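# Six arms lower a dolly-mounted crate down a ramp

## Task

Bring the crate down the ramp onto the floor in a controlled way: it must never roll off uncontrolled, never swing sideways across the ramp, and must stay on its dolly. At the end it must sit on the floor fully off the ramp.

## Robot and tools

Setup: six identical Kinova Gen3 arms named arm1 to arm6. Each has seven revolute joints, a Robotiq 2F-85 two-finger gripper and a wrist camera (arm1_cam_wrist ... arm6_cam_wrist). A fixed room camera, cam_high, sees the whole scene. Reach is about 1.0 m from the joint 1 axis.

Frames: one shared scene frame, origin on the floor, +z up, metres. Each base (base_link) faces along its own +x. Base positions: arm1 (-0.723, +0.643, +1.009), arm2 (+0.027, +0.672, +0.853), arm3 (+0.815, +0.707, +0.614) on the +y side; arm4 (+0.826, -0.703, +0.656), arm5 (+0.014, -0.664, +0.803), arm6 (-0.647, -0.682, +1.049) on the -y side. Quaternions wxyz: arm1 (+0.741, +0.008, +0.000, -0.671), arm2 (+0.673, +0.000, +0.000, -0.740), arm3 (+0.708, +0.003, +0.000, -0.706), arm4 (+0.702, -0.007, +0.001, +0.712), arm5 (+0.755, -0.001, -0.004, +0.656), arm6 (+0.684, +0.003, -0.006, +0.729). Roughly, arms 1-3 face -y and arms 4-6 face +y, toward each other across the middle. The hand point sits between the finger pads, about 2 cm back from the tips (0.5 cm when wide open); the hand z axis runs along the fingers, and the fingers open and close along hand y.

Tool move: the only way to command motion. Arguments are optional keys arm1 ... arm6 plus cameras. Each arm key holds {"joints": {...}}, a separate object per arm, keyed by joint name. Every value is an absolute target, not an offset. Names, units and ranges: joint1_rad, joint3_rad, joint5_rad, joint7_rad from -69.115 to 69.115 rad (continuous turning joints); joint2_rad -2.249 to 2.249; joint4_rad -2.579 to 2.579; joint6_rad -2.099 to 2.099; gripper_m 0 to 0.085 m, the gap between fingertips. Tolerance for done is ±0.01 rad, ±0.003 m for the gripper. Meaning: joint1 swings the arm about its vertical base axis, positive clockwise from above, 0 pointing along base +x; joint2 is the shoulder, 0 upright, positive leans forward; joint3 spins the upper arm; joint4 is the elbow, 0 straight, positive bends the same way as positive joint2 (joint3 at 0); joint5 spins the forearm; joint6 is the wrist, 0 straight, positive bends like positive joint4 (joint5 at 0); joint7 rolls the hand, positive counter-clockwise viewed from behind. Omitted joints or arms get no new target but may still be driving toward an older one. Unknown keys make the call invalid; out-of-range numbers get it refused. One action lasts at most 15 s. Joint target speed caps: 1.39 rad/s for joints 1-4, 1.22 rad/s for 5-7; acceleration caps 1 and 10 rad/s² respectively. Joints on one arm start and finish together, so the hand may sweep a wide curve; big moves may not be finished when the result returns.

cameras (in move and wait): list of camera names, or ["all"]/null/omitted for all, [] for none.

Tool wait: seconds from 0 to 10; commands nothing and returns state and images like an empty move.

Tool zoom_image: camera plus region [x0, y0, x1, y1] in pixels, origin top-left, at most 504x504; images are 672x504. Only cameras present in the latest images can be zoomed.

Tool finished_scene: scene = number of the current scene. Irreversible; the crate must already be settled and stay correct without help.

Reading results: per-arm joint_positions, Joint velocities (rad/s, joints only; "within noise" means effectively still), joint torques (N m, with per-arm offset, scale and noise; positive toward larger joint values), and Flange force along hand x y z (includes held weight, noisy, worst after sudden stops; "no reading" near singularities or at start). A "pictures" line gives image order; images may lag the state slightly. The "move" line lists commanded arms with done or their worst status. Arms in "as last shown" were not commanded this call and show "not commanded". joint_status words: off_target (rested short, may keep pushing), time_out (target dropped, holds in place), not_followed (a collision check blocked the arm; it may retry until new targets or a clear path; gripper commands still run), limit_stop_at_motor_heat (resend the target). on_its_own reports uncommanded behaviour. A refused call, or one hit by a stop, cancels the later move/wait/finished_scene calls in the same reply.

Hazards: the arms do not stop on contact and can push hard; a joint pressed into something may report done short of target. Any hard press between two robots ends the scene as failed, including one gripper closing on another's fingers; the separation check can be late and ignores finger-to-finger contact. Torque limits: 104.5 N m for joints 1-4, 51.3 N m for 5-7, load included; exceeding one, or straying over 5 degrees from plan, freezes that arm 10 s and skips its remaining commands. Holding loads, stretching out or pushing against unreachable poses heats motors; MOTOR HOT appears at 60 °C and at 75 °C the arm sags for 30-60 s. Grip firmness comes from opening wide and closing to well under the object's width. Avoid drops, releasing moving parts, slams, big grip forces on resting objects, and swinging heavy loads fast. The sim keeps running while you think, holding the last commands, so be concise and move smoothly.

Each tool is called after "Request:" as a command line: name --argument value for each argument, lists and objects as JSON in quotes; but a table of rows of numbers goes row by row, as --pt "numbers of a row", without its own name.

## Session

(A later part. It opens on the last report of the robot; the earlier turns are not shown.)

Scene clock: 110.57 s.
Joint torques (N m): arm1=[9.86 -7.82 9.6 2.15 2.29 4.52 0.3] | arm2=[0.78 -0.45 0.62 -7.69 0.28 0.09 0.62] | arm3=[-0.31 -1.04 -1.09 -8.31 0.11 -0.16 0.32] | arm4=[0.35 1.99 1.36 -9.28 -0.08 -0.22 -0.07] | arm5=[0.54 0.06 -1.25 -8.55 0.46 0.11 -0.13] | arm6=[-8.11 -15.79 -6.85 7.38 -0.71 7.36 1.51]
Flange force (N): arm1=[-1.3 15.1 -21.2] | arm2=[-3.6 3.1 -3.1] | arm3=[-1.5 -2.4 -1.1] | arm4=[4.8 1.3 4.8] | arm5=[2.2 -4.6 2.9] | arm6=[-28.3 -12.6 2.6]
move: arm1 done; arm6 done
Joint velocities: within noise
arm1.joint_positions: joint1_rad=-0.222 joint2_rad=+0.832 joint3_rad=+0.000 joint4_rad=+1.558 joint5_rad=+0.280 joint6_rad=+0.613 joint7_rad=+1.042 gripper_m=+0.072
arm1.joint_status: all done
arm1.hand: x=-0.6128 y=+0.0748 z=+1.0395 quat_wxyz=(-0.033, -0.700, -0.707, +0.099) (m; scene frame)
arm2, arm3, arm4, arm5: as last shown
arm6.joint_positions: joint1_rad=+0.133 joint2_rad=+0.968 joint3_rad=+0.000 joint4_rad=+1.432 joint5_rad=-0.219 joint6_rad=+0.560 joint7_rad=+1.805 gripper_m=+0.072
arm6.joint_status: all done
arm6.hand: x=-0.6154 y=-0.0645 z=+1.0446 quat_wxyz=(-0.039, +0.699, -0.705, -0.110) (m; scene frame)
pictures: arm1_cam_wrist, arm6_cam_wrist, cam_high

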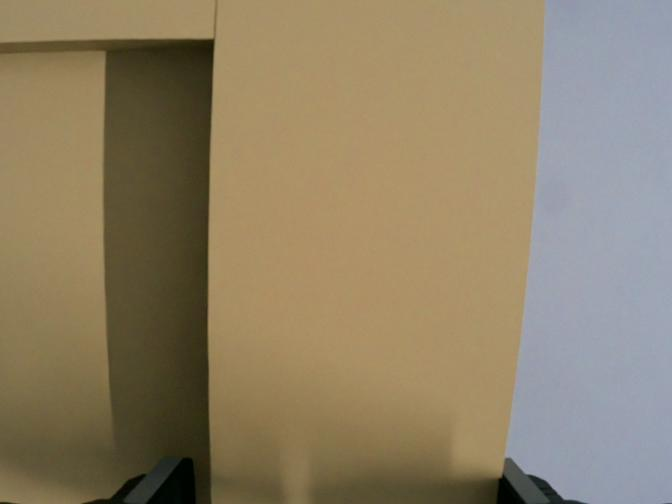

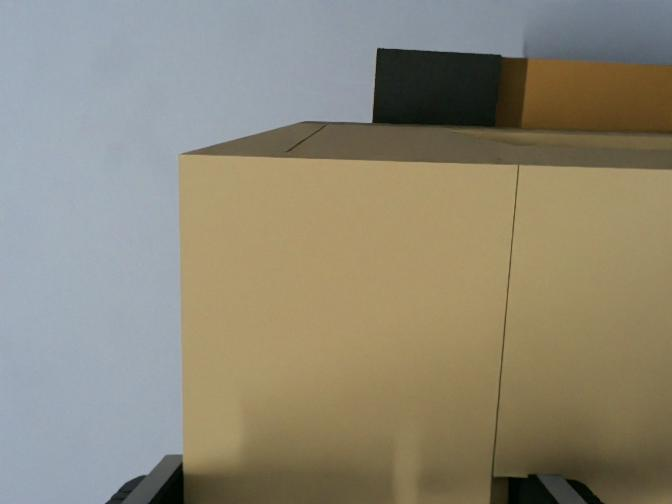

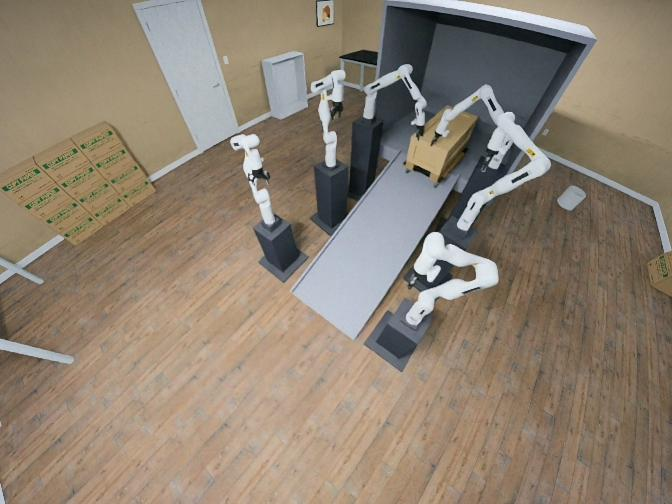

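Request:
move --arm1 '{"joints":{"joint1_rad":-0.3028,"joint2_rad":0.8777,"joint3_rad":0,"joint4_rad":1.5047,"joint5_rad":0.3116,"joint6_rad":0.6409,"joint7_rad":0.9420}}' --arm6 '{"joints":{"joint1_rad":0.2149,"joint2_rad":1.0016,"joint3_rad":0,"joint4_rad":1.4027,"joint5_rad":-0.2693,"joint6_rad":0.5743,"joint7_rad":1.9247}}' --cameras '[]'

Request:
move --arm1 '{"joints":{"joint1_rad":-0.3787,"joint2_rad":0.9300,"joint3_rad":0,"joint4_rad":1.4335,"joint5_rad":0.3323,"joint6_rad":0.6826,"joint7_rad":0.8584}}' --arm6 '{"joints":{"joint1_rad":0.2943,"joint2_rad":1.0421,"joint3_rad":0,"joint4_rad":1.3547,"joint5_rad":-0.3099,"joint6_rad":0.6030,"joint7_rad":2.0316}}' --cameras '["arm1_cam_wrist","arm6_cam_wrist","cam_high"]'

Scene clock: 121.63 s.
Joint torques (N m): arm1=[10.08 -5.49 9.1 2.64 1.87 4.12 0.17] | arm2=[0.75 -0.5 0.55 -7.78 0.29 0.12 0.55] | arm3=[-0.33 -1.04 -1.07 -8.3 0.11 -0.14 0.3] | arm4=[0.35 1.97 1.32 -9.26 -0.08 -0.23 -0.08] | arm5=[0.61 0.16 -1.32 -8.58 0.47 0.15 -0.1] | arm6=[-9.46 -13.07 -7.83 8.54 -0.61 7.82 1.67]
Flange force (N): arm1=[0.2 13.4 -27.2] | arm2=[-3.6 2.6 -2.7] | arm3=[-1.5 -2.4 -1.1] | arm4=[4.7 1.2 4.7] | arm5=[2.5 -4.7 3.3] | arm6=[-27.9 -15.7 -2.6]
move: arm1 done; arm6 done
Joint velocities: within noise
arm1.joint_positions: joint1_rad=-0.303 joint2_rad=+0.878 joint3_rad=+0.000 joint4_rad=+1.505 joint5_rad=+0.312 joint6_rad=+0.641 joint7_rad=+0.942 gripper_m=+0.072
arm1.joint_status: all done
arm1.hand: x=-0.5705 y=+0.0742 z=+1.0275 quat_wxyz=(-0.030, -0.699, -0.707, +0.104) (m; scene frame)
arm2, arm3, arm4, arm5: as last shown
arm6.joint_positions: joint1_rad=+0.215 joint2_rad=+1.002 joint3_rad=+0.000 joint4_rad=+1.403 joint5_rad=-0.269 joint6_rad=+0.574 joint7_rad=+1.925 gripper_m=+0.072
arm6.joint_status: all done
arm6.hand: x=-0.5738 y=-0.0648 z=+1.0325 quat_wxyz=(-0.034, +0.698, -0.706, -0.115) (m; scene frame)
pictures: none
No camera images: "cameras" was empty.

Scene clock: 122.50 s.
Joint torques (N m): arm1=[10.2 -3.18 8.44 3.73 1.5 3.99 0.12] | arm2=[0.7 -0.56 0.53 -7.76 0.27 0.09 0.66] | arm3=[-0.29 -1.03 -1.08 -8.24 0.1 -0.14 0.28] | arm4=[0.36 2.01 1.34 -9.28 -0.08 -0.22 -0.07] | arm5=[0.56 0.17 -1.25 -8.46 0.45 0.14 -0.09] | arm6=[-10.45 -11.45 -8.6 9.38 -0.88 8.34 1.52]
Flange force (N): arm1=[0.0 11.9 -32.0] | arm2=[-3.7 2.9 -2.9] | arm3=[-1.6 -2.5 -1.3] | arm4=[4.8 1.2 4.9] | arm5=[2.3 -4.5 2.8] | arm6=[-27.3 -18.7 -5.9]
move: arm1 done; arm6 done
Joint velocities: within noise
arm1.joint_positions: joint1_rad=-0.379 joint2_rad=+0.930 joint3_rad=+0.000 joint4_rad=+1.434 joint5_rad=+0.332 joint6_rad=+0.683 joint7_rad=+0.858 gripper_m=+0.072
arm1.joint_status: all done
arm1.hand: x=-0.5284 y=+0.0738 z=+1.0154 quat_wxyz=(-0.025, -0.698, -0.708, +0.109) (m; scene frame)
arm2, arm3, arm4, arm5: as last shown
arm6.joint_positions: joint1_rad=+0.294 joint2_rad=+1.042 joint3_rad=+0.000 joint4_rad=+1.355 joint5_rad=-0.310 joint6_rad=+0.603 joint7_rad=+2.032 gripper_m=+0.072
arm6.joint_status: all done
arm6.hand: x=-0.5324 y=-0.0648 z=+1.0203 quat_wxyz=(-0.028, +0.698, -0.706, -0.120) (m; scene frame)
pictures: arm1_cam_wrist, arm6_cam_wrist, cam_high

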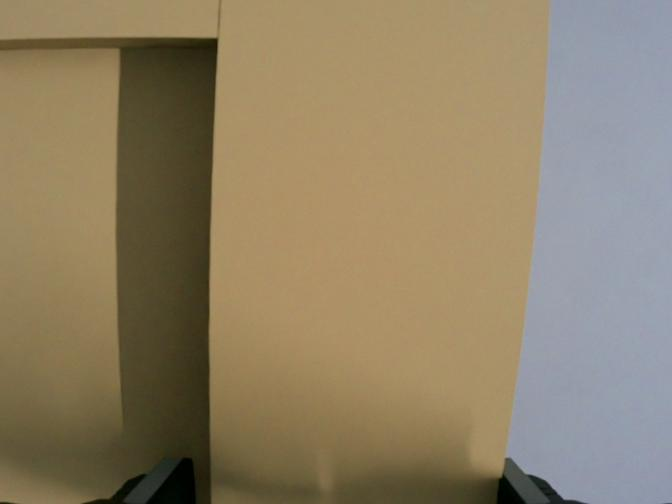

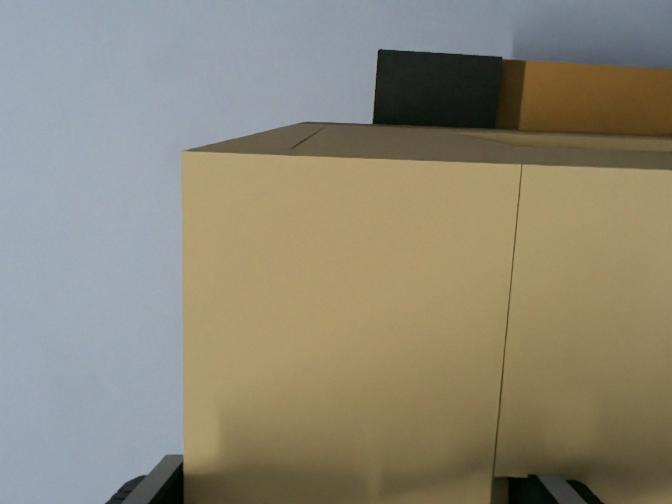

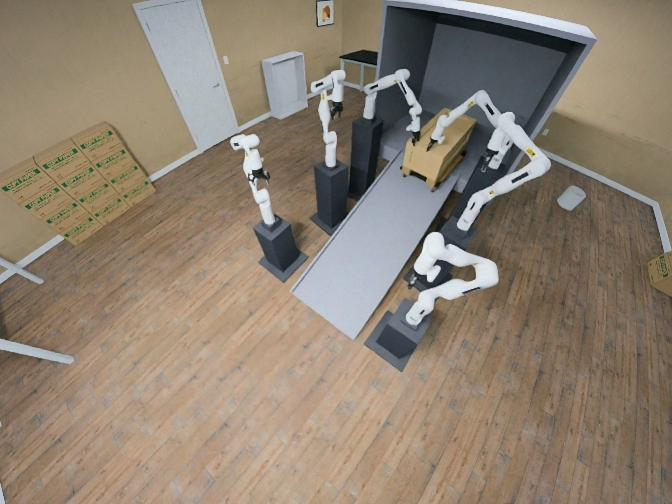

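Request:
move --arm1 '{"joints":{"joint1_rad":-0.4492,"joint2_rad":0.9827,"joint3_rad":0,"joint4_rad":1.3447,"joint5_rad":0.3424,"joint6_rad":0.7468,"joint7_rad":0.7922}}' --arm6 '{"joints":{"joint1_rad":0.3706,"joint2_rad":1.0868,"joint3_rad":0,"joint4_rad":1.2890,"joint5_rad":-0.3369,"joint6_rad":0.6473,"joint7_rad":2.1209}}' --cameras '[]'

Request:
move --arm1 '{"joints":{"joint1_rad":-0.5143,"joint2_rad":1.0474,"joint3_rad":0,"joint4_rad":1.2340,"joint5_rad":0.3444,"joint6_rad":0.8210,"joint7_rad":0.7412}}' --arm6 '{"joints":{"joint1_rad":0.4432,"joint2_rad":1.1410,"joint3_rad":0,"joint4_rad":1.2022,"joint5_rad":-0.3527,"joint6_rad":0.7038,"joint7_rad":2.1940}}' --cameras '["arm1_cam_wrist","arm6_cam_wrist","cam_high"]'

Scene clock: 125.03 s.
Joint torques (N m): arm1=[8.32 -17.4 8.79 1.06 2.54 6.49 0.47] | arm2=[0.75 -0.55 0.64 -7.72 0.26 0.07 0.65] | arm3=[-0.29 -1.07 -1.08 -8.26 0.11 -0.16 0.32] | arm4=[0.34 1.95 1.33 -9.25 -0.06 -0.21 -0.08] | arm5=[0.59 0.07 -1.23 -8.54 0.46 0.14 -0.17] | arm6=[-2.09 -16.76 -0.92 7.84 1.2 7.6 1.41]
Flange force (N): arm1=[-1.6 14.7 -3.8] | arm2=[-3.8 3.2 -3.1] | arm3=[-1.6 -2.4 -1.3] | arm4=[4.6 1.3 4.7] | arm5=[2.2 -4.7 3.0] | arm6=[-30.0 -9.6 5.2]
move: arm1 done; arm6 done
Joint velocities: within noise
arm1.joint_positions: joint1_rad=-0.449 joint2_rad=+0.983 joint3_rad=+0.000 joint4_rad=+1.345 joint5_rad=+0.342 joint6_rad=+0.747 joint7_rad=+0.792 gripper_m=+0.072
arm1.joint_status: all done
arm1.hand: x=-0.4879 y=+0.0745 z=+1.0065 quat_wxyz=(-0.018, -0.697, -0.707, +0.115) (m; scene frame)
arm2, arm3, arm4, arm5: as last shown
arm6.joint_positions: joint1_rad=+0.371 joint2_rad=+1.087 joint3_rad=+0.000 joint4_rad=+1.289 joint5_rad=-0.337 joint6_rad=+0.647 joint7_rad=+2.121 gripper_m=+0.072
arm6.joint_status: all done
arm6.hand: x=-0.4909 y=-0.0649 z=+1.0092 quat_wxyz=(-0.022, +0.697, -0.706, -0.125) (m; scene frame)
pictures: none
No camera images: "cameras" was empty.

Scene clock: 126.00 s.
Joint torques (N m): arm1=[6.66 -22.13 7.34 0.26 2.17 7.2 0.56] | arm2=[0.81 -0.54 0.66 -7.69 0.3 0.14 0.65] | arm3=[-0.29 -1 -1.04 -8.28 0.13 -0.17 0.32] | arm4=[0.34 1.98 1.33 -9.26 -0.07 -0.19 -0.08] | arm5=[0.57 0.18 -1.29 -8.45 0.47 0.14 -0.11] | arm6=[-0.06 -12.34 1.49 9.81 1.99 7.72 1.01]
Flange force (N): arm1=[-3.1 14.7 4.5] | arm2=[-3.9 3.2 -3.1] | arm3=[-1.4 -2.3 -1.2] | arm4=[4.7 1.2 4.9] | arm5=[2.3 -4.6 2.7] | arm6=[-32.9 -8.6 -1.1]
move: arm1 done; arm6 done
Joint velocities: within noise
arm1.joint_positions: joint1_rad=-0.514 joint2_rad=+1.047 joint3_rad=+0.000 joint4_rad=+1.234 joint5_rad=+0.345 joint6_rad=+0.821 joint7_rad=+0.741 gripper_m=+0.072
arm1.joint_status: all done
arm1.hand: x=-0.4472 y=+0.0749 z=+0.9954 quat_wxyz=(-0.011, -0.697, -0.707, +0.121) (m; scene frame)
arm2.joint_positions: joint1_rad=+0.255 joint2_rad=-0.447 joint3_rad=-0.053 joint4_rad=+1.601 joint5_rad=-0.010 joint6_rad=+2.064 joint7_rad=+1.837 gripper_m=+0.085
arm2.joint_status: not commanded
arm2.hand: x=-0.0142 y=+0.6002 z=+1.3339 quat_wxyz=(+0.025, -0.718, -0.695, -0.030) (m; scene frame)
arm3.joint_positions: joint1_rad=-0.329 joint2_rad=-0.381 joint3_rad=-0.117 joint4_rad=+1.533 joint5_rad=-0.067 joint6_rad=+1.975 joint7_rad=+1.057 gripper_m=+0.085
arm3.joint_status: not commanded
arm3.hand: x=+0.8733 y=+0.5851 z=+1.1061 quat_wxyz=(-0.009, -0.723, -0.691, -0.009) (m; scene frame)
arm4.joint_positions: joint1_rad=+0.367 joint2_rad=-0.471 joint3_rad=-0.100 joint4_rad=+1.611 joint5_rad=-0.001 joint6_rad=+1.939 joint7_rad=+1.115 gripper_m=+0.085
arm4.joint_status: not commanded
arm4.hand: x=+0.8667 y=-0.5925 z=+1.1353 quat_wxyz=(-0.038, +0.413, -0.910, -0.003) (m; scene frame)
arm5.joint_positions: joint1_rad=+0.246 joint2_rad=-0.414 joint3_rad=-0.112 joint4_rad=+1.492 joint5_rad=+0.013 joint6_rad=+2.038 joint7_rad=+1.936 gripper_m=+0.085
arm5.joint_status: not commanded
arm5.hand: x=+0.0602 y=-0.5609 z=+1.3113 quat_wxyz=(-0.027, +0.733, -0.679, +0.021) (m; scene frame)
arm6.joint_positions: joint1_rad=+0.443 joint2_rad=+1.141 joint3_rad=+0.000 joint4_rad=+1.202 joint5_rad=-0.353 joint6_rad=+0.704 joint7_rad=+2.194 gripper_m=+0.072
arm6.joint_status: all done
arm6.hand: x=-0.4495 y=-0.0647 z=+0.9969 quat_wxyz=(-0.017, +0.696, -0.706, -0.131) (m; scene frame)
pictures: arm1_cam_wrist, arm6_cam_wrist, cam_high

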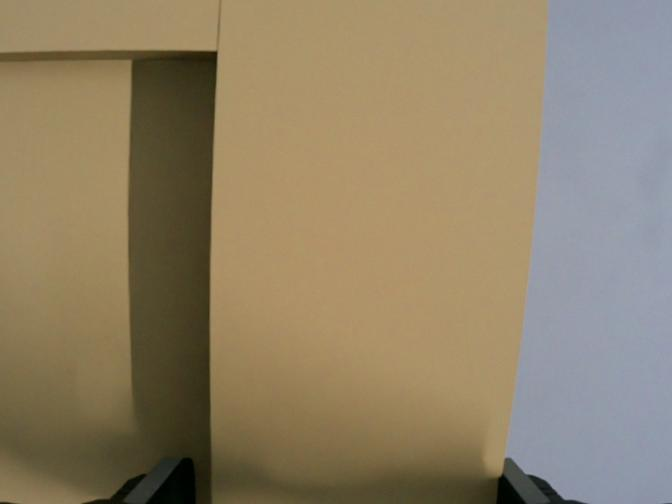

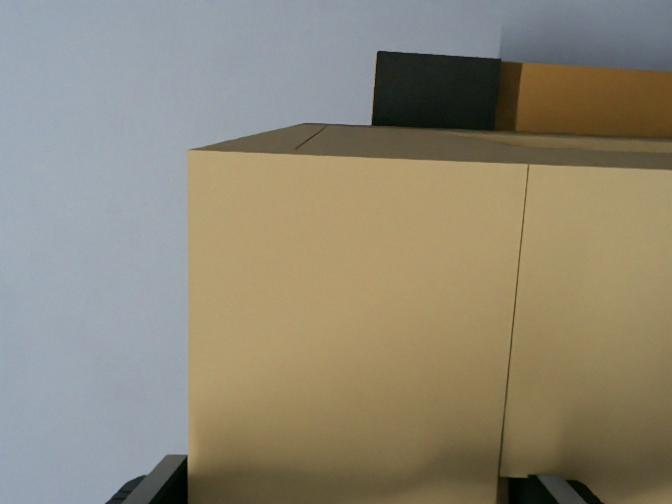

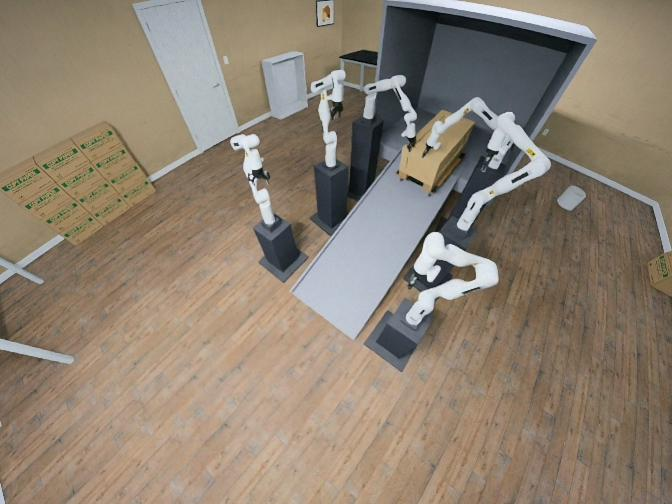

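Request:
move --arm1 '{"joints":{"joint1_rad":-0.5741,"joint2_rad":1.1232,"joint3_rad":0,"joint4_rad":1.0994,"joint5_rad":0.3415,"joint6_rad":0.9045,"joint7_rad":0.7046}}' --arm6 '{"joints":{"joint1_rad":0.5116,"joint2_rad":1.2042,"joint3_rad":0,"joint4_rad":1.0920,"joint5_rad":-0.3589,"joint6_rad":0.7751,"joint7_rad":2.2506}}' --cameras '[]'

Request:
move --arm1 '{"joints":{"joint1_rad":-0.6284,"joint2_rad":1.2103,"joint3_rad":0,"joint4_rad":0.9358,"joint5_rad":0.3326,"joint6_rad":1.0015,"joint7_rad":0.6799}}' --arm6 '{"joints":{"joint1_rad":0.5759,"joint2_rad":1.2764,"joint3_rad":0,"joint4_rad":0.9568,"joint5_rad":-0.3549,"joint6_rad":0.8609,"joint7_rad":2.2908}}' --cameras '["arm1_cam_wrist","arm6_cam_wrist","cam_high"]'

Scene clock: 128.63 s.
Joint torques (N m): arm1=[6.73 -19.24 6.82 2.26 2.02 8.11 0.67] | arm2=[0.8 -0.55 0.6 -7.74 0.3 0.08 0.61] | arm3=[-0.33 -1.02 -1.01 -8.28 0.11 -0.14 0.3] | arm4=[0.37 1.98 1.34 -9.28 -0.09 -0.2 -0.07] | arm5=[0.56 0.07 -1.22 -8.42 0.47 0.17 -0.13] | arm6=[1.57 -14.46 2.83 8.7 2.41 7.72 1.05]
Flange force (N): arm1=[-5.2 14.9 -0.1] | arm2=[-3.7 3.0 -3.0] | arm3=[-1.4 -2.2 -1.1] | arm4=[4.7 1.2 4.9] | arm5=[2.0 -4.6 2.6] | arm6=[-33.6 -9.0 2.0]
move: arm1 done; arm6 done
Joint velocities: within noise
arm1.joint_positions: joint1_rad=-0.574 joint2_rad=+1.123 joint3_rad=+0.000 joint4_rad=+1.099 joint5_rad=+0.342 joint6_rad=+0.905 joint7_rad=+0.705 gripper_m=+0.072
arm1.joint_status: all done
arm1.hand: x=-0.4058 y=+0.0749 z=+0.9829 quat_wxyz=(-0.005, -0.695, -0.708, +0.126) (m; scene frame)
arm2, arm3, arm4, arm5: as last shown
arm6.joint_positions: joint1_rad=+0.512 joint2_rad=+1.204 joint3_rad=+0.000 joint4_rad=+1.092 joint5_rad=-0.359 joint6_rad=+0.775 joint7_rad=+2.251 gripper_m=+0.072
arm6.joint_status: all done
arm6.hand: x=-0.4083 y=-0.0644 z=+0.9843 quat_wxyz=(-0.011, +0.695, -0.706, -0.137) (m; scene frame)
pictures: none
No camera images: "cameras" was empty.

Scene clock: 129.73 s.
Joint torques (N m): arm1=[8.36 -18.21 7 2.43 2.17 8.34 0.49] | arm2=[0.79 -0.51 0.62 -7.71 0.29 0.1 0.6] | arm3=[-0.29 -1.06 -1.1 -8.31 0.1 -0.15 0.3] | arm4=[0.38 2.01 1.36 -9.25 -0.06 -0.21 -0.08] | arm5=[0.53 0.17 -1.32 -8.45 0.46 0.08 -0.15] | arm6=[2.83 -14.64 4.03 7.96 2.91 7.65 1.11]
Flange force (N): arm1=[-3.4 15.6 -3.6] | arm2=[-3.7 3.0 -3.1] | arm3=[-1.6 -2.5 -1.1] | arm4=[4.8 1.3 4.8] | arm5=[2.5 -4.8 2.6] | arm6=[-34.5 -9.5 1.6]
move: arm1 done; arm6 done
Joint velocities: within noise
arm1.joint_positions: joint1_rad=-0.628 joint2_rad=+1.210 joint3_rad=+0.000 joint4_rad=+0.936 joint5_rad=+0.333 joint6_rad=+1.002 joint7_rad=+0.680 gripper_m=+0.072
arm1.joint_status: all done
arm1.hand: x=-0.3639 y=+0.0750 z=+0.9701 quat_wxyz=(+0.000, -0.695, -0.707, +0.131) (m; scene frame)
arm2, arm3, arm4, arm5: as last shown
arm6.joint_positions: joint1_rad=+0.576 joint2_rad=+1.276 joint3_rad=+0.000 joint4_rad=+0.957 joint5_rad=-0.355 joint6_rad=+0.861 joint7_rad=+2.291 gripper_m=+0.072
arm6.joint_status: all done
arm6.hand: x=-0.3664 y=-0.0648 z=+0.9717 quat_wxyz=(-0.006, +0.694, -0.706, -0.142) (m; scene frame)
pictures: arm1_cam_wrist, arm6_cam_wrist, cam_high

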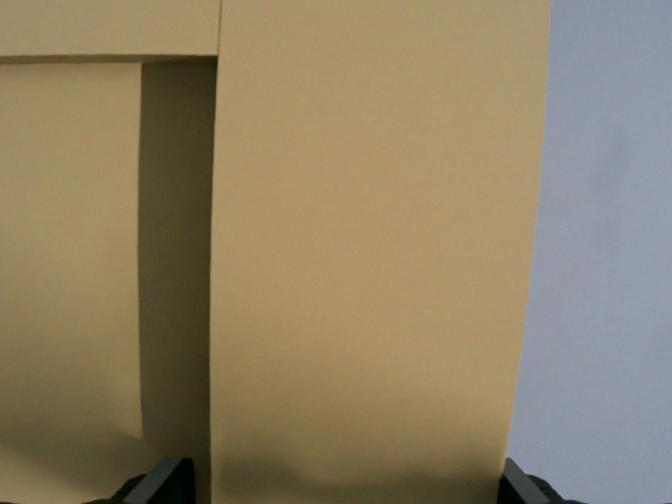

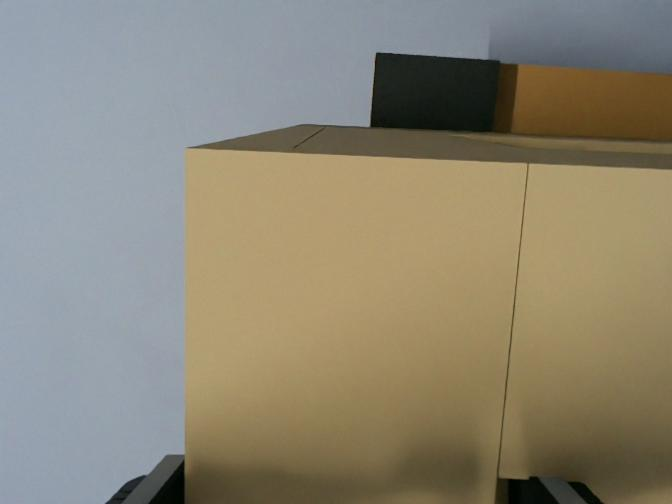

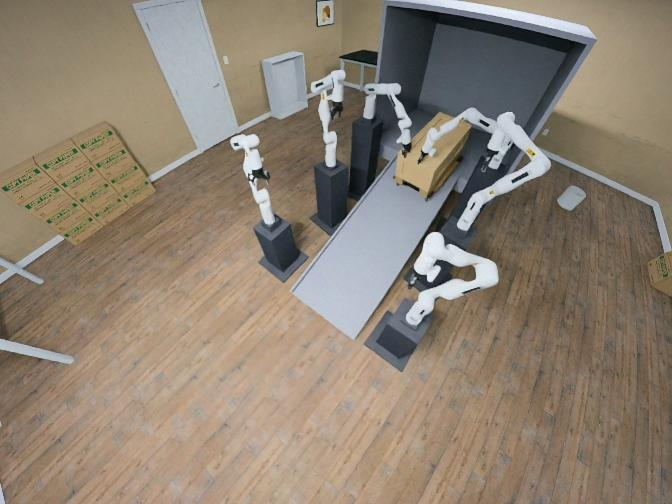

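Request:
move --arm1 '{"joints":{"joint1_rad":-0.6755,"joint2_rad":1.3107,"joint3_rad":0,"joint4_rad":0.7371,"joint5_rad":0.3228,"joint6_rad":1.1190,"joint7_rad":0.6699}}' --arm6 '{"joints":{"joint1_rad":0.6321,"joint2_rad":1.3588,"joint3_rad":0,"joint4_rad":0.7936,"joint5_rad":-0.3473,"joint6_rad":0.9623,"joint7_rad":2.3153}}' --cameras '["arm1_cam_wrist","arm6_cam_wrist","cam_high"]'

Request:
zoom_image --camera "cam_high" --region '[340, 60, 540, 220]'

Scene clock: 134.67 s.
Joint torques (N m): arm1=[7.53 -14.63 5.27 3.45 1.67 8.55 0.52] | arm2=[0.69 -0.55 0.65 -7.71 0.25 0.12 0.58] | arm3=[-0.33 -1.05 -1.09 -8.3 0.12 -0.17 0.3] | arm4=[0.36 1.98 1.39 -9.28 -0.06 -0.23 -0.08] | arm5=[0.6 0.13 -1.28 -8.5 0.43 0.1 -0.1] | arm6=[4.09 -14.38 4.96 7.58 3.38 7.98 1.13]
Flange force (N): arm1=[-3.5 11.8 -9.2] | arm2=[-3.8 3.0 -3.0] | arm3=[-1.5 -2.5 -1.2] | arm4=[4.8 1.4 4.8] | arm5=[2.3 -4.6 2.8] | arm6=[-36.9 -10.8 1.4]
move: arm1 done; arm6 done
Joint velocities: within noise
arm1.joint_positions: joint1_rad=-0.675 joint2_rad=+1.311 joint3_rad=+0.000 joint4_rad=+0.737 joint5_rad=+0.323 joint6_rad=+1.119 joint7_rad=+0.670 gripper_m=+0.072
arm1.joint_status: all done
arm1.hand: x=-0.3249 y=+0.0752 z=+0.9580 quat_wxyz=(+0.005, -0.694, -0.707, +0.136) (m; scene frame)
arm2, arm3, arm4, arm5: as last shown
arm6.joint_positions: joint1_rad=+0.632 joint2_rad=+1.359 joint3_rad=+0.000 joint4_rad=+0.794 joint5_rad=-0.347 joint6_rad=+0.962 joint7_rad=+2.315 gripper_m=+0.072
arm6.joint_status: all done
arm6.hand: x=-0.3275 y=-0.0649 z=+0.9599 quat_wxyz=(+0.000, +0.693, -0.706, -0.147) (m; scene frame)
pictures: arm1_cam_wrist, arm6_cam_wrist, cam_high

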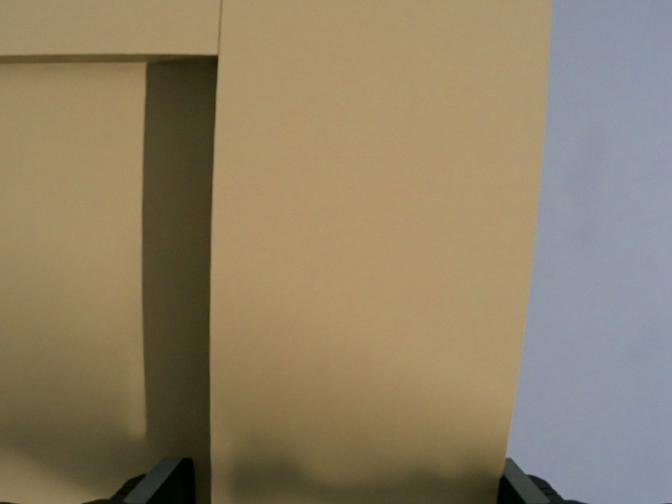

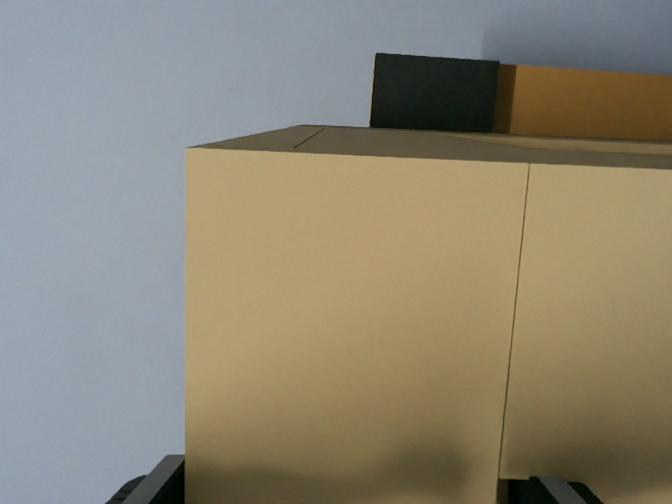

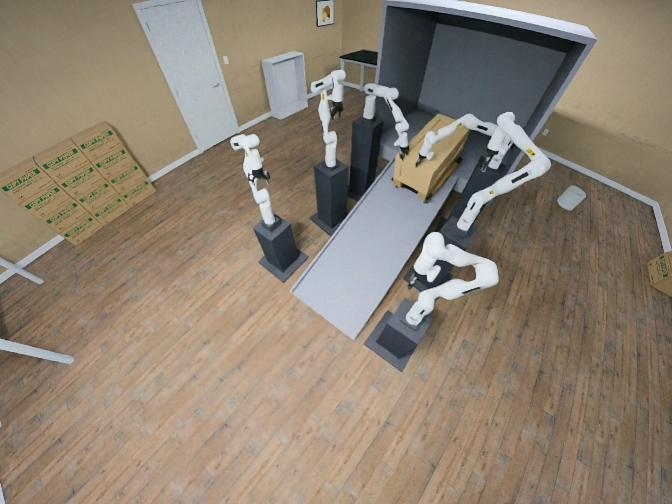

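Scaled by 2.520 from the camera's 672x504 image, which has a finer 960x720 frame.

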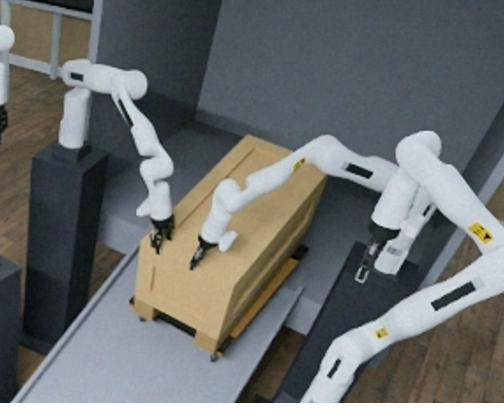

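Request:
move --arm6 '{"joints":{"joint1_rad":0.6407,"joint2_rad":1.3685,"joint3_rad":0,"joint4_rad":0.7685,"joint5_rad":-0.3461,"joint6_rad":0.9809,"joint7_rad":2.3191}}' --cameras '["arm1_cam_wrist","arm6_cam_wrist"]'

Scene clock: 136.40 s.
Joint torques (N m): arm1=[12.23 -16.19 8.5 5.42 3.12 11.29 0.64] | arm2=[0.69 -0.56 0.58 -7.66 0.24 0.09 0.62] | arm3=[-0.3 -1.02 -1.1 -8.24 0.11 -0.16 0.31] | arm4=[0.38 1.97 1.33 -9.27 -0.06 -0.22 -0.07] | arm5=[0.6 0.12 -1.27 -8.46 0.53 0.08 -0.15] | arm6=[12.95 -15.46 11.45 5.63 6.52 6.01 1.38]
Flange force (N): arm1=[-5.1 23.3 -4.9] | arm2=[-3.8 2.8 -3.3] | arm3=[-1.5 -2.5 -1.3] | arm4=[4.7 1.3 4.8] | arm5=[2.3 -4.6 2.5] | arm6=[-39.8 1.8 3.8]
move: arm6 done
Joint velocities: within noise
arm1.joint_positions: joint1_rad=-0.676 joint2_rad=+1.311 joint3_rad=+0.000 joint4_rad=+0.737 joint5_rad=+0.323 joint6_rad=+1.119 joint7_rad=+0.670 gripper_m=+0.072
arm1.joint_status: not commanded
arm1.hand: x=-0.3247 y=+0.0752 z=+0.9579 quat_wxyz=(+0.005, -0.694, -0.707, +0.136) (m; scene frame)
arm2, arm3, arm4, arm5: as last shown
arm6.joint_positions: joint1_rad=+0.641 joint2_rad=+1.368 joint3_rad=+0.000 joint4_rad=+0.768 joint5_rad=-0.346 joint6_rad=+0.981 joint7_rad=+2.319 gripper_m=+0.072
arm6.joint_status: all done
arm6.hand: x=-0.3217 y=-0.0653 z=+0.9601 quat_wxyz=(+0.000, +0.693, -0.705, -0.148) (m; scene frame)
pictures: arm1_cam_wrist, arm6_cam_wrist

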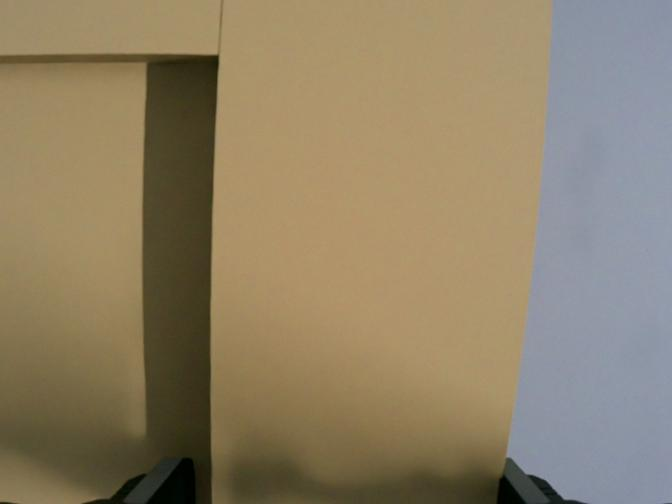

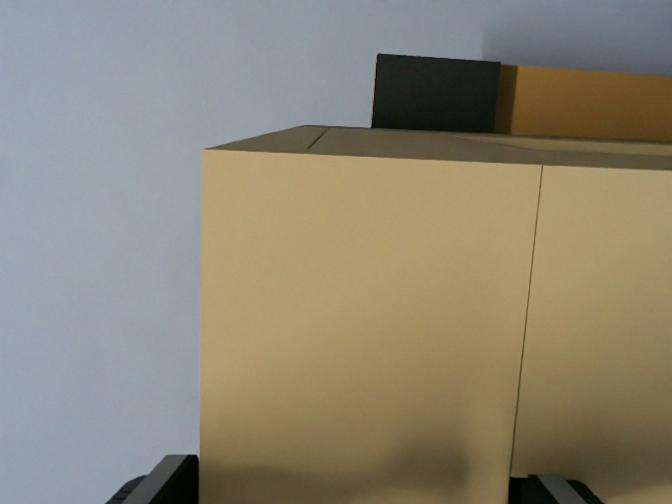

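Request:
move --arm6 '{"joints":{"gripper_m":0.085}}' --cameras '["arm1_cam_wrist","arm6_cam_wrist"]'

Request:
move --arm6 '{"joints":{"joint1_rad":0.655,"joint2_rad":1.2485,"joint6_rad":1.10}}' --cameras '["arm1_cam_wrist","arm6_cam_wrist","cam_high"]'

Scene clock: 146.20 s.
Joint torques (N m): arm1=[6.41 -14.48 4.25 3.31 1.13 8.29 0.43] | arm2=[0.69 -0.51 0.65 -7.76 0.28 0.1 0.66] | arm3=[-0.34 -1.05 -1.04 -8.34 0.09 -0.16 0.28] | arm4=[0.37 1.98 1.37 -9.25 -0.08 -0.22 -0.07] | arm5=[0.58 0.07 -1.3 -8.47 0.45 0.09 -0.1] | arm6=[5.18 -17.35 5.5 6.45 3.62 8.22 1.35]
Flange force (N): arm1=[-4.2 10.1 -9.3] | arm2=[-3.8 3.3 -2.8] | arm3=[-1.5 -2.4 -1.0] | arm4=[4.7 1.3 4.7] | arm5=[2.2 -4.7 2.6] | arm6=[-37.5 -10.8 6.3]
move: arm6 done
Joint velocities: within noise
arm1.joint_positions: joint1_rad=-0.675 joint2_rad=+1.311 joint3_rad=+0.000 joint4_rad=+0.737 joint5_rad=+0.323 joint6_rad=+1.119 joint7_rad=+0.670 gripper_m=+0.072
arm1.joint_status: not commanded
arm1.hand: x=-0.3248 y=+0.0752 z=+0.9580 quat_wxyz=(+0.005, -0.694, -0.707, +0.136) (m; scene frame)
arm2, arm3, arm4, arm5: as last shown
arm6.joint_positions: joint1_rad=+0.641 joint2_rad=+1.368 joint3_rad=+0.000 joint4_rad=+0.768 joint5_rad=-0.346 joint6_rad=+0.981 joint7_rad=+2.319 gripper_m=+0.085
arm6.joint_status: all done
arm6.hand: x=-0.3217 y=-0.0653 z=+0.9601 quat_wxyz=(+0.000, +0.693, -0.705, -0.148) (m; scene frame)
pictures: arm1_cam_wrist, arm6_cam_wrist

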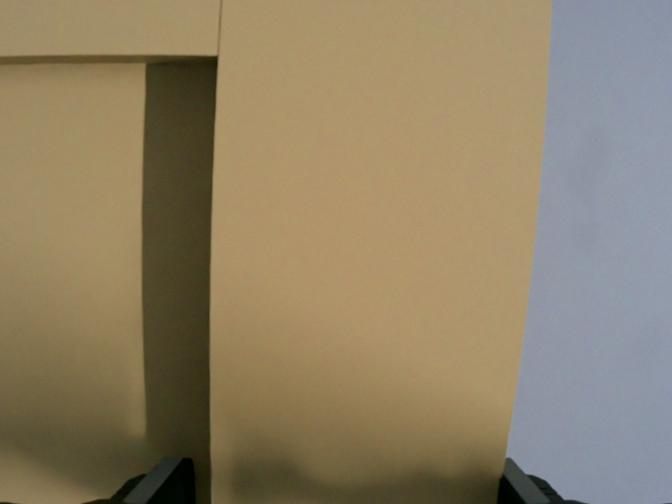

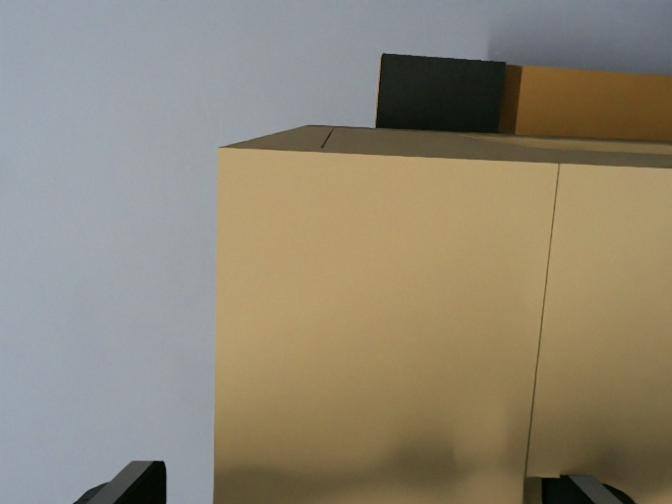

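Scene clock: 147.20 s.
Joint torques (N m): arm1=[21.18 -18.61 15.03 -2.32 6.92 5.53 -0.36] | arm2=[0.74 -0.57 0.6 -7.72 0.28 0.1 0.6] | arm3=[-0.31 -1.02 -1.06 -8.3 0.12 -0.17 0.28] | arm4=[0.36 1.98 1.36 -9.24 -0.08 -0.22 -0.09] | arm5=[0.56 0.17 -1.29 -8.55 0.53 0.14 -0.13] | arm6=[1.07 -28.12 0.94 -7.57 -0.99 -0.18 0.02]
Flange force (N): arm1=[20.1 16.7 -15.8] | arm2=[-3.8 2.9 -3.1] | arm3=[-1.4 -2.5 -1.1] | arm4=[4.7 1.3 4.7] | arm5=[2.4 -4.5 3.1] | arm6=[-6.9 -3.2 0.9]
move: arm6 done
Joint velocities: within noise
arm1, arm2, arm3, arm4, arm5: as last shown
arm1.hand: x=-0.3249 y=+0.0751 z=+0.9580 quat_wxyz=(+0.005, -0.694, -0.707, +0.136) (m; scene frame)
arm6.joint_positions: joint1_rad=+0.655 joint2_rad=+1.249 joint3_rad=+0.000 joint4_rad=+0.768 joint5_rad=-0.346 joint6_rad=+1.100 joint7_rad=+2.319 gripper_m=+0.085
arm6.joint_status: all done
arm6.hand: x=-0.3161 y=-0.0639 z=+1.0437 quat_wxyz=(+0.000, +0.700, -0.697, -0.158) (m; scene frame)
pictures: arm1_cam_wrist, arm6_cam_wrist, cam_high

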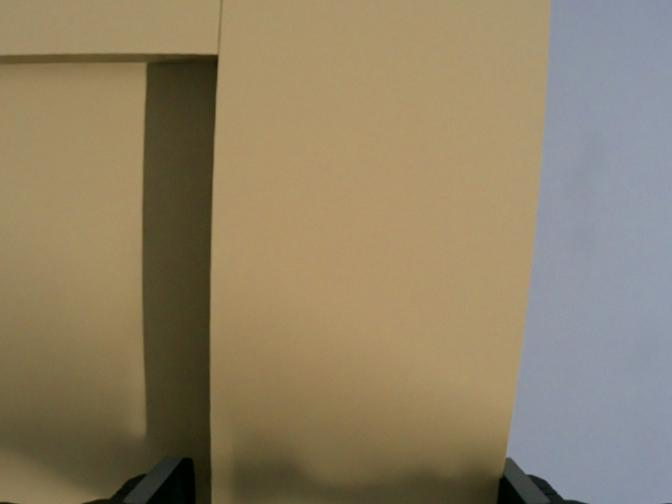

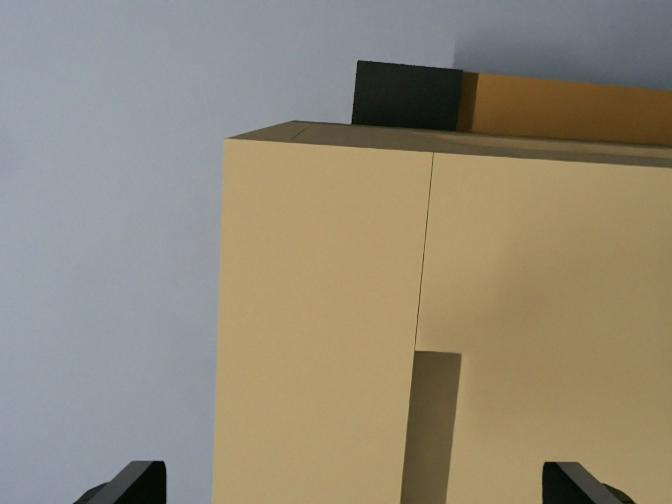

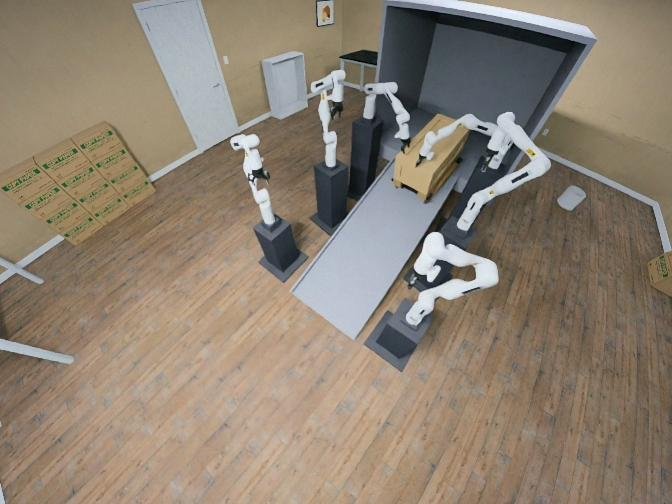

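Request:
move --arm6 '{"joints":{"joint1_rad":0.45,"joint2_rad":-0.2,"joint4_rad":1.5,"joint5_rad":-0.2,"joint6_rad":1.7,"joint7_rad":1.9}}' --arm5 '{"joints":{"joint1_rad":-0.6478,"joint2_rad":-0.4,"joint3_rad":0,"joint4_rad":1.5,"joint5_rad":-0.1,"joint6_rad":1.9,"joint7_rad":1.09,"gripper_m":0.085}}' --cameras '["cam_high"]'

Request:
move --arm6 '{"joints":{"joint1_rad":-0.5042,"joint2_rad":0.6,"joint4_rad":0.9,"joint5_rad":-0.0696,"joint6_rad":1.5,"joint7_rad":0.9973}}' --arm5 '{"joints":{"joint1_rad":-0.6478,"joint2_rad":0.6888,"joint3_rad":0,"joint4_rad":1.1134,"joint5_rad":-0.1014,"joint6_rad":1.069,"joint7_rad":1.0909}}' --cameras '["arm5_cam_wrist","arm6_cam_wrist","cam_high","arm1_cam_wrist"]'

Scene clock: 156.37 s.
Joint torques (N m): arm1=[21.18 -18.51 14.99 -2.25 6.91 5.56 -0.34] | arm2=[0.75 -0.58 0.69 -7.69 0.27 0.11 0.57] | arm3=[-0.25 -1 -1.06 -8.28 0.09 -0.16 0.32] | arm4=[0.36 1.96 1.35 -9.25 -0.1 -0.22 -0.08] | arm5=[0.46 -0.66 -1.46 -8.99 0.06 -0.27 -0.14] | arm6=[1.13 -4.56 1.37 -8.33 -0.75 -0.63 0.04]
Flange force (N): arm1=[20.1 16.7 -15.9] | arm2=[-3.9 3.0 -3.2] | arm3=[-1.4 -2.4 -1.2] | arm4=[4.6 1.2 4.7] | arm5=[-2.0 -4.8 2.0] | arm6=[-2.9 4.4 -2.7]
move: arm5 done; arm6 done
Joint velocities: within noise
arm1, arm2, arm3, arm4: as last shown
arm1.hand: x=-0.3248 y=+0.0752 z=+0.9580 quat_wxyz=(+0.005, -0.694, -0.707, +0.136) (m; scene frame)
arm5.joint_positions: joint1_rad=-0.648 joint2_rad=-0.400 joint3_rad=+0.000 joint4_rad=+1.500 joint5_rad=-0.100 joint6_rad=+1.900 joint7_rad=+1.090 gripper_m=+0.085
arm5.joint_status: all done
arm5.hand: x=-0.0712 y=-0.5291 z=+1.3108 quat_wxyz=(+0.020, +0.728, -0.681, -0.080) (m; scene frame)
arm6.joint_positions: joint1_rad=+0.450 joint2_rad=-0.200 joint3_rad=+0.000 joint4_rad=+1.500 joint5_rad=-0.200 joint6_rad=+1.700 joint7_rad=+1.900 gripper_m=+0.085
arm6.joint_status: all done
arm6.hand: x=-0.5843 y=-0.4316 z=+1.5311 quat_wxyz=(-0.029, +0.696, -0.707, -0.121) (m; scene frame)
pictures: cam_high

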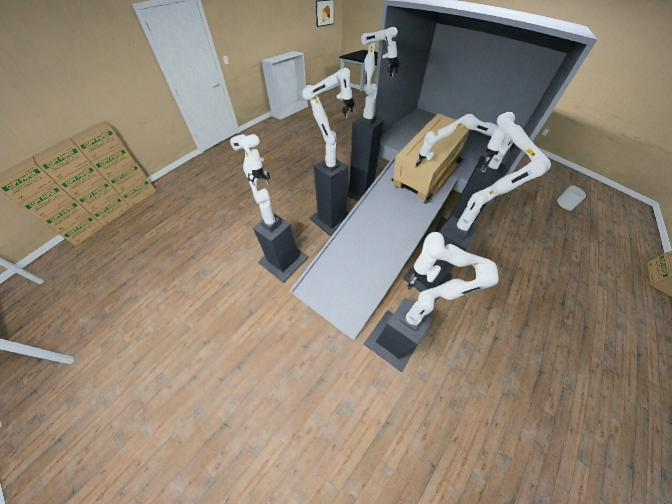

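Scene clock: 158.77 s.
Joint torques (N m): arm1=[21.16 -18.55 15.01 -2.27 6.89 5.55 -0.34] | arm2=[0.77 -0.5 0.61 -7.69 0.27 0.11 0.55] | arm3=[-0.29 -1.03 -1.08 -8.28 0.13 -0.16 0.3] | arm4=[0.37 1.98 1.34 -9.27 -0.06 -0.21 -0.06] | arm5=[0.81 -21.57 -1.32 -10.09 0.02 -0.61 -0.15] | arm6=[1.36 -21.11 1.59 -8.69 -0.41 -0.6 0.04]
Flange force (N): arm1=[20.1 16.7 -15.8] | arm2=[-3.6 2.8 -3.1] | arm3=[-1.5 -2.4 -1.2] | arm4=[4.7 1.3 4.8] | arm5=[5.0 -1.3 -0.4] | arm6=[-3.5 4.9 -2.7]
move: arm5 done; arm6 done
Joint velocities: within noise
arm1: as last shown
arm2.joint_positions: joint1_rad=+0.255 joint2_rad=-0.447 joint3_rad=-0.053 joint4_rad=+1.601 joint5_rad=-0.010 joint6_rad=+2.064 joint7_rad=+1.837 gripper_m=+0.085
arm2.joint_status: not commanded
arm2.hand: x=-0.0142 y=+0.6002 z=+1.3339 quat_wxyz=(+0.025, -0.718, -0.695, -0.030) (m; scene frame)
arm3.joint_positions: joint1_rad=-0.329 joint2_rad=-0.381 joint3_rad=-0.117 joint4_rad=+1.533 joint5_rad=-0.067 joint6_rad=+1.975 joint7_rad=+1.057 gripper_m=+0.085
arm3.joint_status: not commanded
arm3.hand: x=+0.8733 y=+0.5851 z=+1.1061 quat_wxyz=(-0.009, -0.723, -0.691, -0.009) (m; scene frame)
arm4.joint_positions: joint1_rad=+0.367 joint2_rad=-0.471 joint3_rad=-0.100 joint4_rad=+1.611 joint5_rad=-0.001 joint6_rad=+1.939 joint7_rad=+1.115 gripper_m=+0.085
arm4.joint_status: not commanded
arm4.hand: x=+0.8667 y=-0.5925 z=+1.1353 quat_wxyz=(-0.038, +0.413, -0.910, -0.003) (m; scene frame)
arm5.joint_positions: joint1_rad=-0.648 joint2_rad=+0.689 joint3_rad=+0.000 joint4_rad=+1.113 joint5_rad=-0.101 joint6_rad=+1.069 joint7_rad=+1.091 gripper_m=+0.085
arm5.joint_status: all done
arm5.hand: x=-0.3098 y=-0.0926 z=+1.0418 quat_wxyz=(+0.002, +0.698, -0.702, -0.142) (m; scene frame)
arm6.joint_positions: joint1_rad=-0.504 joint2_rad=+0.600 joint3_rad=+0.000 joint4_rad=+0.900 joint5_rad=-0.070 joint6_rad=+1.500 joint7_rad=+0.997 gripper_m=+0.085
arm6.joint_status: all done
arm6.hand: x=-0.9660 y=-0.1829 z=+1.4007 quat_wxyz=(+0.013, +0.703, -0.706, -0.080) (m; scene frame)
pictures: arm1_cam_wrist, arm5_cam_wrist, arm6_cam_wrist, cam_high

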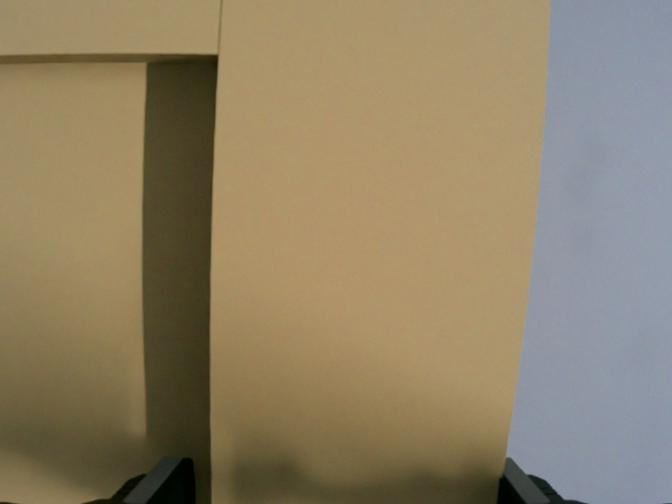

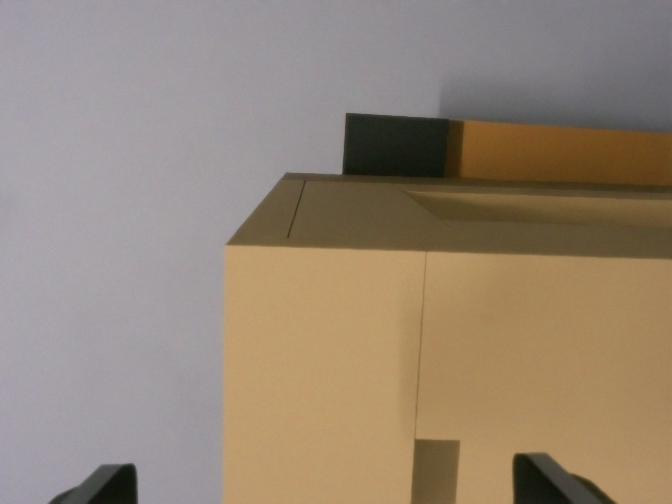

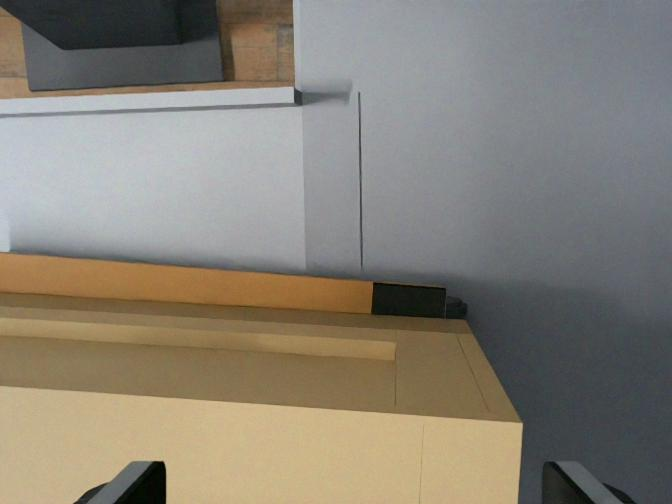

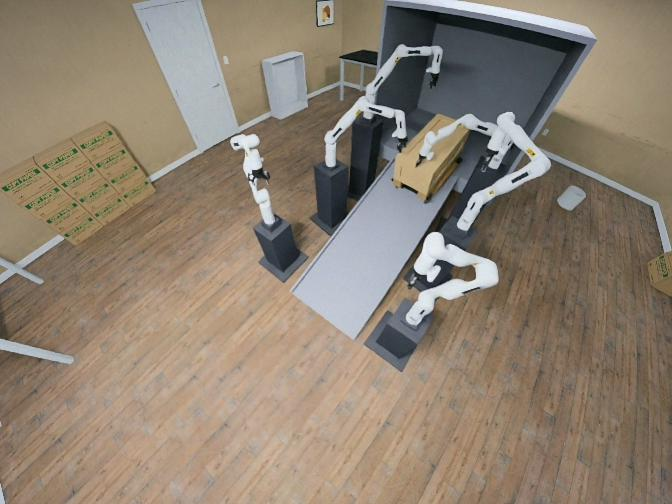

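Request:
move --arm6 '{"joints":{"joint1_rad":-0.5042,"joint2_rad":1.1964,"joint4_rad":0.3371,"joint5_rad":-0.0696,"joint6_rad":1.3313,"joint7_rad":0.9973}}' --arm5 '{"joints":{"joint2_rad":0.8088,"joint6_rad":0.9490}}' --cameras '["arm5_cam_wrist","arm6_cam_wrist","cam_high"]'

Scene clock: 161.63 s.
Joint torques (N m): arm1=[23.8 -20.42 17.13 -3.56 8.23 5.22 -0.26] | arm2=[0.73 -0.62 0.59 -7.71 0.27 0.13 0.66] | arm3=[-0.32 -1.04 -1.08 -8.29 0.11 -0.17 0.31] | arm4=[0.35 1.99 1.38 -9.24 -0.05 -0.2 -0.08] | arm5=[-2.8 -5.95 -3.17 -2.18 0.18 -0.14 -0.1] | arm6=[1.43 -29.33 1.61 -9.14 -0.4 -1 0.03]
Flange force (N): arm1=[24.6 18.8 -15.2] | arm2=[-4.0 3.0 -3.1] | arm3=[-1.5 -2.4 -1.2] | arm4=[4.7 1.4 4.7] | arm5=[1.5 -3.1 -28.0] | arm6=no reading
move: arm5 done; arm6 done
Joint velocities: within noise
arm1, arm2, arm3, arm4: as last shown
arm5.joint_positions: joint1_rad=-0.648 joint2_rad=+0.809 joint3_rad=+0.000 joint4_rad=+1.113 joint5_rad=-0.101 joint6_rad=+0.949 joint7_rad=+1.091 gripper_m=+0.085
arm5.joint_status: all done
arm5.hand: x=-0.3203 y=-0.0684 z=+0.9712 quat_wxyz=(+0.000, +0.694, -0.706, -0.141) (m; scene frame)
arm6.joint_positions: joint1_rad=-0.504 joint2_rad=+1.196 joint3_rad=+0.000 joint4_rad=+0.337 joint5_rad=-0.070 joint6_rad=+1.331 joint7_rad=+0.997 gripper_m=+0.085
arm6.joint_status: all done
arm6.hand: x=-1.0702 y=-0.0152 z=+1.2072 quat_wxyz=(-0.001, +0.696, -0.703, -0.145) (m; scene frame)
pictures: arm5_cam_wrist, arm6_cam_wrist, cam_high

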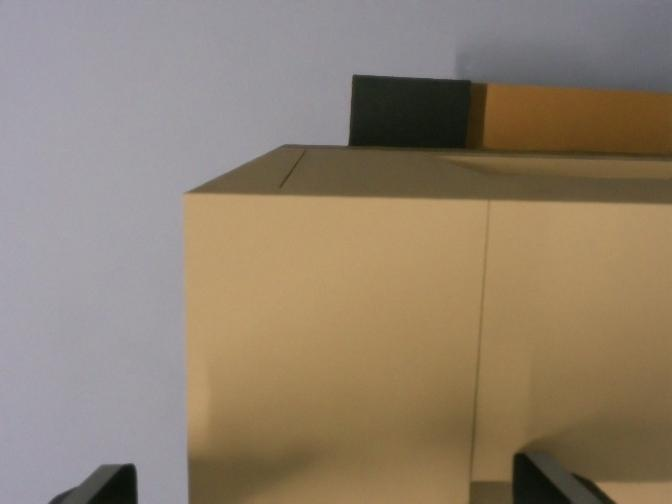

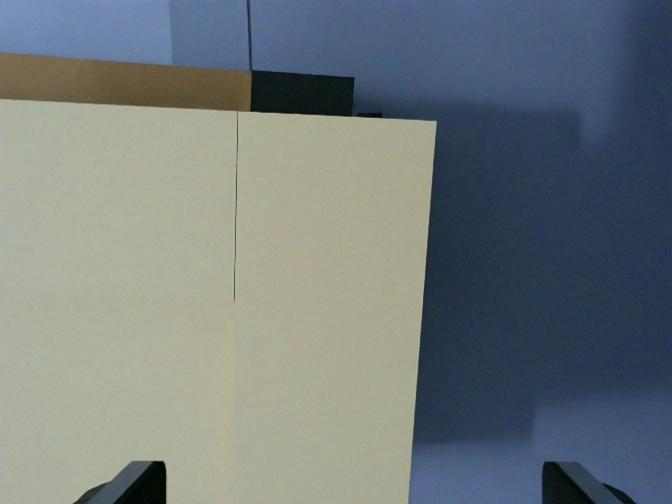

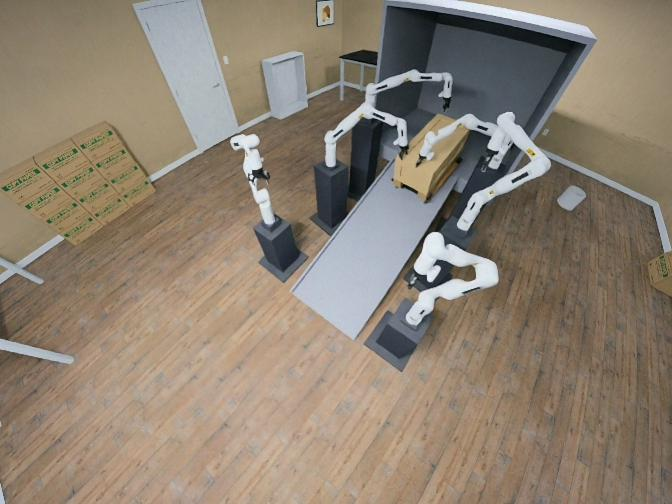

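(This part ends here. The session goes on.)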